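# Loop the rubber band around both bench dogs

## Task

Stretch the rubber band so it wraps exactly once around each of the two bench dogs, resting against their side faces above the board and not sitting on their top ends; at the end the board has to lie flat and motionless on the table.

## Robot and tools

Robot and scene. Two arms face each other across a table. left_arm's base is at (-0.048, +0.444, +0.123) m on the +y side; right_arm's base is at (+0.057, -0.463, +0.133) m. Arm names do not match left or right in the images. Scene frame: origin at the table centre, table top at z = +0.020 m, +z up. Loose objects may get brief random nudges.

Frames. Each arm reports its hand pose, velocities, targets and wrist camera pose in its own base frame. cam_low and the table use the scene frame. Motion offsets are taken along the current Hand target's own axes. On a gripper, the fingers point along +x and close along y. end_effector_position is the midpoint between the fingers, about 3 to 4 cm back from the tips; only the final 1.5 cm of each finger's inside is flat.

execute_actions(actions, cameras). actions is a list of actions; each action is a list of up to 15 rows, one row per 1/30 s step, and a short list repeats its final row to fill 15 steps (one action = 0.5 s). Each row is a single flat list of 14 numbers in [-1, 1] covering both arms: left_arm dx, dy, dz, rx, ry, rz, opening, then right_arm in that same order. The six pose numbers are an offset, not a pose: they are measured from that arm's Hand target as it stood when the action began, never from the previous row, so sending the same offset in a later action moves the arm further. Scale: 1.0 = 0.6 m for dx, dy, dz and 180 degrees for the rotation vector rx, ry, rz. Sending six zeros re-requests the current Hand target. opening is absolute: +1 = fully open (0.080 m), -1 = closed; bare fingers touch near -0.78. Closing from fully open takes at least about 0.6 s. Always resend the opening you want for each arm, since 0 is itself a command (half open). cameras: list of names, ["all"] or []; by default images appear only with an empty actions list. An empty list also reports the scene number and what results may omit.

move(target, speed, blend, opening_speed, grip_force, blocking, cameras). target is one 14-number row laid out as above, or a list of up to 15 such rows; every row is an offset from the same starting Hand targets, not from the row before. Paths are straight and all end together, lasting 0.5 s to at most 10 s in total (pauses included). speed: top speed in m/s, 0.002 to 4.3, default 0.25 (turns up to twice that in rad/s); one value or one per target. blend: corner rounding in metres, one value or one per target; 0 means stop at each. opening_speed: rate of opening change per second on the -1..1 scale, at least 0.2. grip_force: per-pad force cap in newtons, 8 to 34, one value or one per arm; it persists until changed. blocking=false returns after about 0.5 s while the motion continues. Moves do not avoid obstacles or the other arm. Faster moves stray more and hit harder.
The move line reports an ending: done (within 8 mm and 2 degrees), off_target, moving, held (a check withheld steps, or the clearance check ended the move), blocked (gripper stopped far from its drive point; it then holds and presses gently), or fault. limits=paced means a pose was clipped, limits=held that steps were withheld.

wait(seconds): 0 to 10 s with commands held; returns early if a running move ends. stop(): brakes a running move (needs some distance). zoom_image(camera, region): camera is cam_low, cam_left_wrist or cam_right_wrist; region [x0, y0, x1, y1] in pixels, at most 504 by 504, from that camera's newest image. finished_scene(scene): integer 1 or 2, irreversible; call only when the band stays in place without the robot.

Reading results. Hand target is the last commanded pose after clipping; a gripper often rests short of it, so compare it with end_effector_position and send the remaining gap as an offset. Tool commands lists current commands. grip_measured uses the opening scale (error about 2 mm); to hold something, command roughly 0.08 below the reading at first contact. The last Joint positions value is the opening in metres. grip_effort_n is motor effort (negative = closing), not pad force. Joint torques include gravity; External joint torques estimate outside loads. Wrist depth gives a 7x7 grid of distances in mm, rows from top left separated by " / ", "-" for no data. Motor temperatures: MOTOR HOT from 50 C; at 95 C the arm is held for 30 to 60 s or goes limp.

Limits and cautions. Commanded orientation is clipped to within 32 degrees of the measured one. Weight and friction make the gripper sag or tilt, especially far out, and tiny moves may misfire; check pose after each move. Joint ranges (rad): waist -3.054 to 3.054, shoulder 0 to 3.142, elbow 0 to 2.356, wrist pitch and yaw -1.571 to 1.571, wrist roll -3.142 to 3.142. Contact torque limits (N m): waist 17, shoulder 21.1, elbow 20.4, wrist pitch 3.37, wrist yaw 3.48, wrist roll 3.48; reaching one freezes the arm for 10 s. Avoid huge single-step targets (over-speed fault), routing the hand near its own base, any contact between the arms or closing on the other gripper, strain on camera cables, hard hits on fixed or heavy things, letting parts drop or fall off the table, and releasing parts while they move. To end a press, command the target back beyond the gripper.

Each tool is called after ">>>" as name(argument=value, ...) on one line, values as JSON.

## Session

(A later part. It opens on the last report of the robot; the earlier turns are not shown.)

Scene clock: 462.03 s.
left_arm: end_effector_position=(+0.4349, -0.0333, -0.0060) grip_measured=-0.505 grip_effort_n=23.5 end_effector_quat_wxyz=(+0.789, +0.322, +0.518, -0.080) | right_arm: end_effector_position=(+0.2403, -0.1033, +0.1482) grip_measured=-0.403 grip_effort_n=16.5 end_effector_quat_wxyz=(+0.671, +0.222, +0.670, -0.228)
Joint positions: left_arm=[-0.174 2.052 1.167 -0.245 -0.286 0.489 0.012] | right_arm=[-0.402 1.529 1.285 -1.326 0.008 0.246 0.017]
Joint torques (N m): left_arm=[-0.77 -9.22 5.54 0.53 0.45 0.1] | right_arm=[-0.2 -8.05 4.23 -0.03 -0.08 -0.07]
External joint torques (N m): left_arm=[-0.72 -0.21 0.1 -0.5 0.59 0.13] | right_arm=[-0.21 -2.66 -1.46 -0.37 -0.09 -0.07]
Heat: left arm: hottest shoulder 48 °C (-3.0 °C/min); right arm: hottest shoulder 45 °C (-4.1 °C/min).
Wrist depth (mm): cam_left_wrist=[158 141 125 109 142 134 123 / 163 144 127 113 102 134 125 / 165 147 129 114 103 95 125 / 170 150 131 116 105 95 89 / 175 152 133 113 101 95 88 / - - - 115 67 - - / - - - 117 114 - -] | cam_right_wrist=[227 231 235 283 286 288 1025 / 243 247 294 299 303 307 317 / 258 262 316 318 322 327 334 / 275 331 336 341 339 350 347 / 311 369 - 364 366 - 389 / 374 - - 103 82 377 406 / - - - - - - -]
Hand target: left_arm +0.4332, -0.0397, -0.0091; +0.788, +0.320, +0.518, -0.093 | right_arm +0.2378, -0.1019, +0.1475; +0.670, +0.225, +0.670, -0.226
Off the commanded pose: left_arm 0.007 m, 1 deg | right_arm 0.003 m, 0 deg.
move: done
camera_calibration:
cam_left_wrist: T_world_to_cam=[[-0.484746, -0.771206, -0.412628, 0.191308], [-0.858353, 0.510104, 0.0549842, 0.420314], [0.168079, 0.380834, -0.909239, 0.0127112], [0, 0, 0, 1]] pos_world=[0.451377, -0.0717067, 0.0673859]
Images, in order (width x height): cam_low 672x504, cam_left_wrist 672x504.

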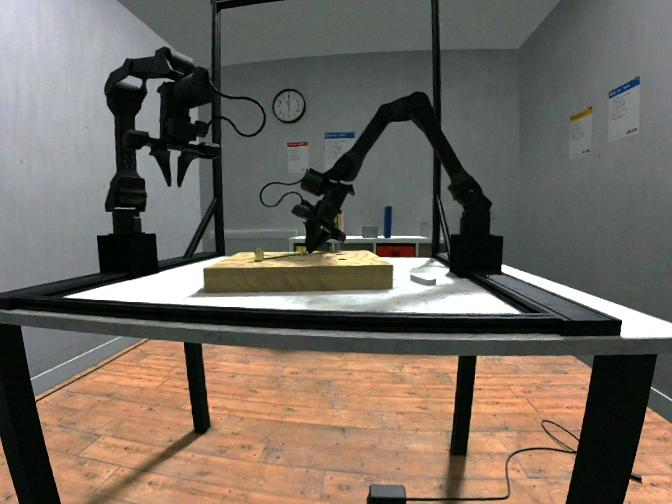

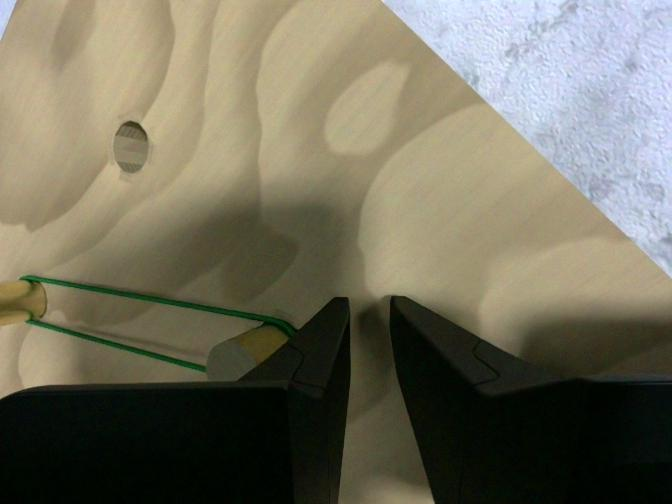

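>>> move(target=[[-0.06,-0.025,0,0,0,0,-0.5,0,0,0,0,0,0,-0.4],[-0.22,-0.03,0,0,0,0,-0.5,0,0,0,0,0,0,-0.4]], speed=0.15, blend=0.02, cameras=["cam_left_wrist","cam_low"])

>>> zoom_image(camera="cam_left_wrist", region=[100, 200, 450, 460])

>>> zoom_image(camera="cam_low", region=[220, 210, 340, 300])

Scene clock: 466.03 s.
left_arm: end_effector_position=(+0.3622, -0.0781, +0.0912) grip_measured=-0.504 grip_effort_n=19.3 end_effector_quat_wxyz=(+0.780, +0.323, +0.527, -0.100) | right_arm: end_effector_position=(+0.2403, -0.1033, +0.1482) grip_measured=-0.403 grip_effort_n=17.0 end_effector_quat_wxyz=(+0.671, +0.222, +0.670, -0.228)
Joint positions: left_arm=[-0.341 1.693 1.14 -0.652 -0.321 0.346 0.012] | right_arm=[-0.402 1.529 1.285 -1.326 0.008 0.246 0.017]
Joint torques (N m): left_arm=[0.16 -8.74 8.06 0.46 -0.35 -0.23] | right_arm=[-0.07 -8.04 4.16 -0.06 -0.04 -0.05]
External joint torques (N m): left_arm=[0.16 -1.57 1.88 -0.47 -0.17 -0.21] | right_arm=[-0.11 -2.62 -1.6 -0.41 -0.05 -0.05]
Heat: left arm: hottest shoulder 48 °C (-3.0 °C/min); right arm: hottest shoulder 45 °C (-3.0 °C/min).
Wrist depth (mm): cam_left_wrist=[363 257 232 262 231 214 204 / 295 266 235 217 238 219 203 / 308 272 239 215 234 225 204 / 316 279 243 219 199 221 209 / 319 286 256 96 193 187 213 / - - - - 67 - - / - - - 226 - - -] | cam_right_wrist=[227 232 235 283 285 288 1034 / 243 245 253 297 303 305 313 / 258 261 316 316 325 327 326 / 275 326 334 341 347 348 343 / 313 359 357 359 362 352 384 / 375 - - 103 81 403 409 / - - - - - - -]
Hand target: left_arm +0.3657, -0.0780, +0.0991; +0.788, +0.320, +0.518, -0.093 | right_arm +0.2378, -0.1019, +0.1475; +0.670, +0.225, +0.670, -0.226
Off the commanded pose: left_arm 0.009 m, 2 deg | right_arm 0.003 m, 0 deg.
move: off_target (left_arm); blend cut to 0.0195 m at target 1
camera_calibration:
cam_left_wrist: T_world_to_cam=[[-0.520631, -0.761931, -0.385234, 0.172835], [-0.841291, 0.534723, 0.079382, 0.368904], [0.14551, 0.365422, -0.919398, 0.13831], [0, 0, 0, 1]] pos_world=[0.380213, -0.116115, 0.16446]
Images, in order (width x height): cam_low 672x504, cam_left_wrist 672x504.

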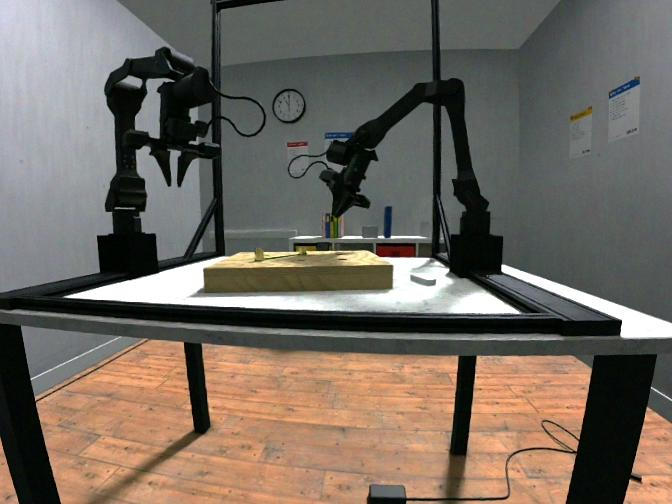

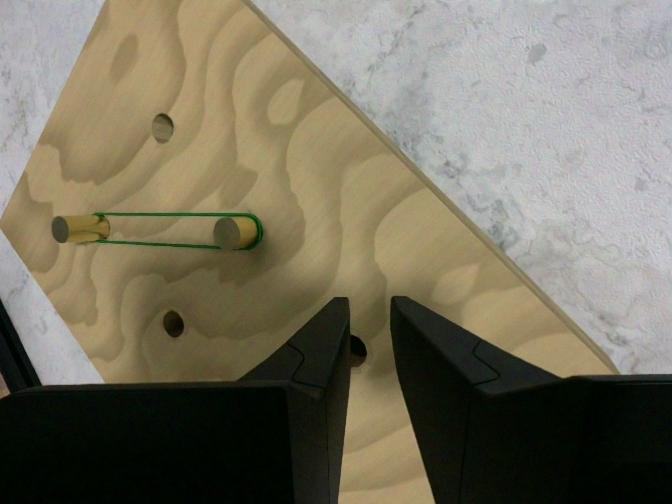

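Scaled by 1.440 from the camera's 672x504 image, which has a finer 960x720 frame.

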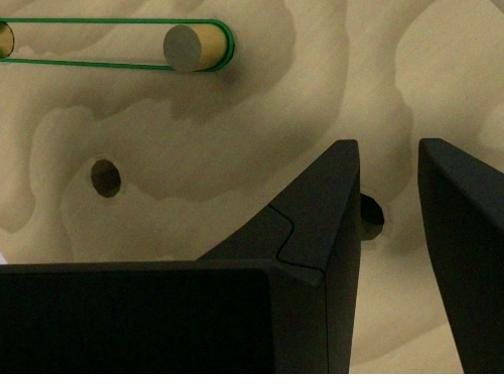

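Scaled by 4.200 from the camera's 672x504 image, which has a finer 960x720 frame.

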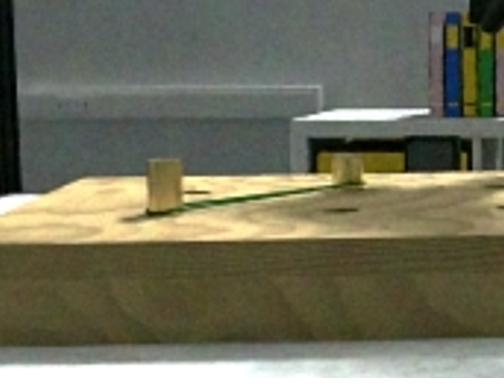

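Perfect. Finish.

>>> finished_scene(scene=1)

The scene is finished: the task was done.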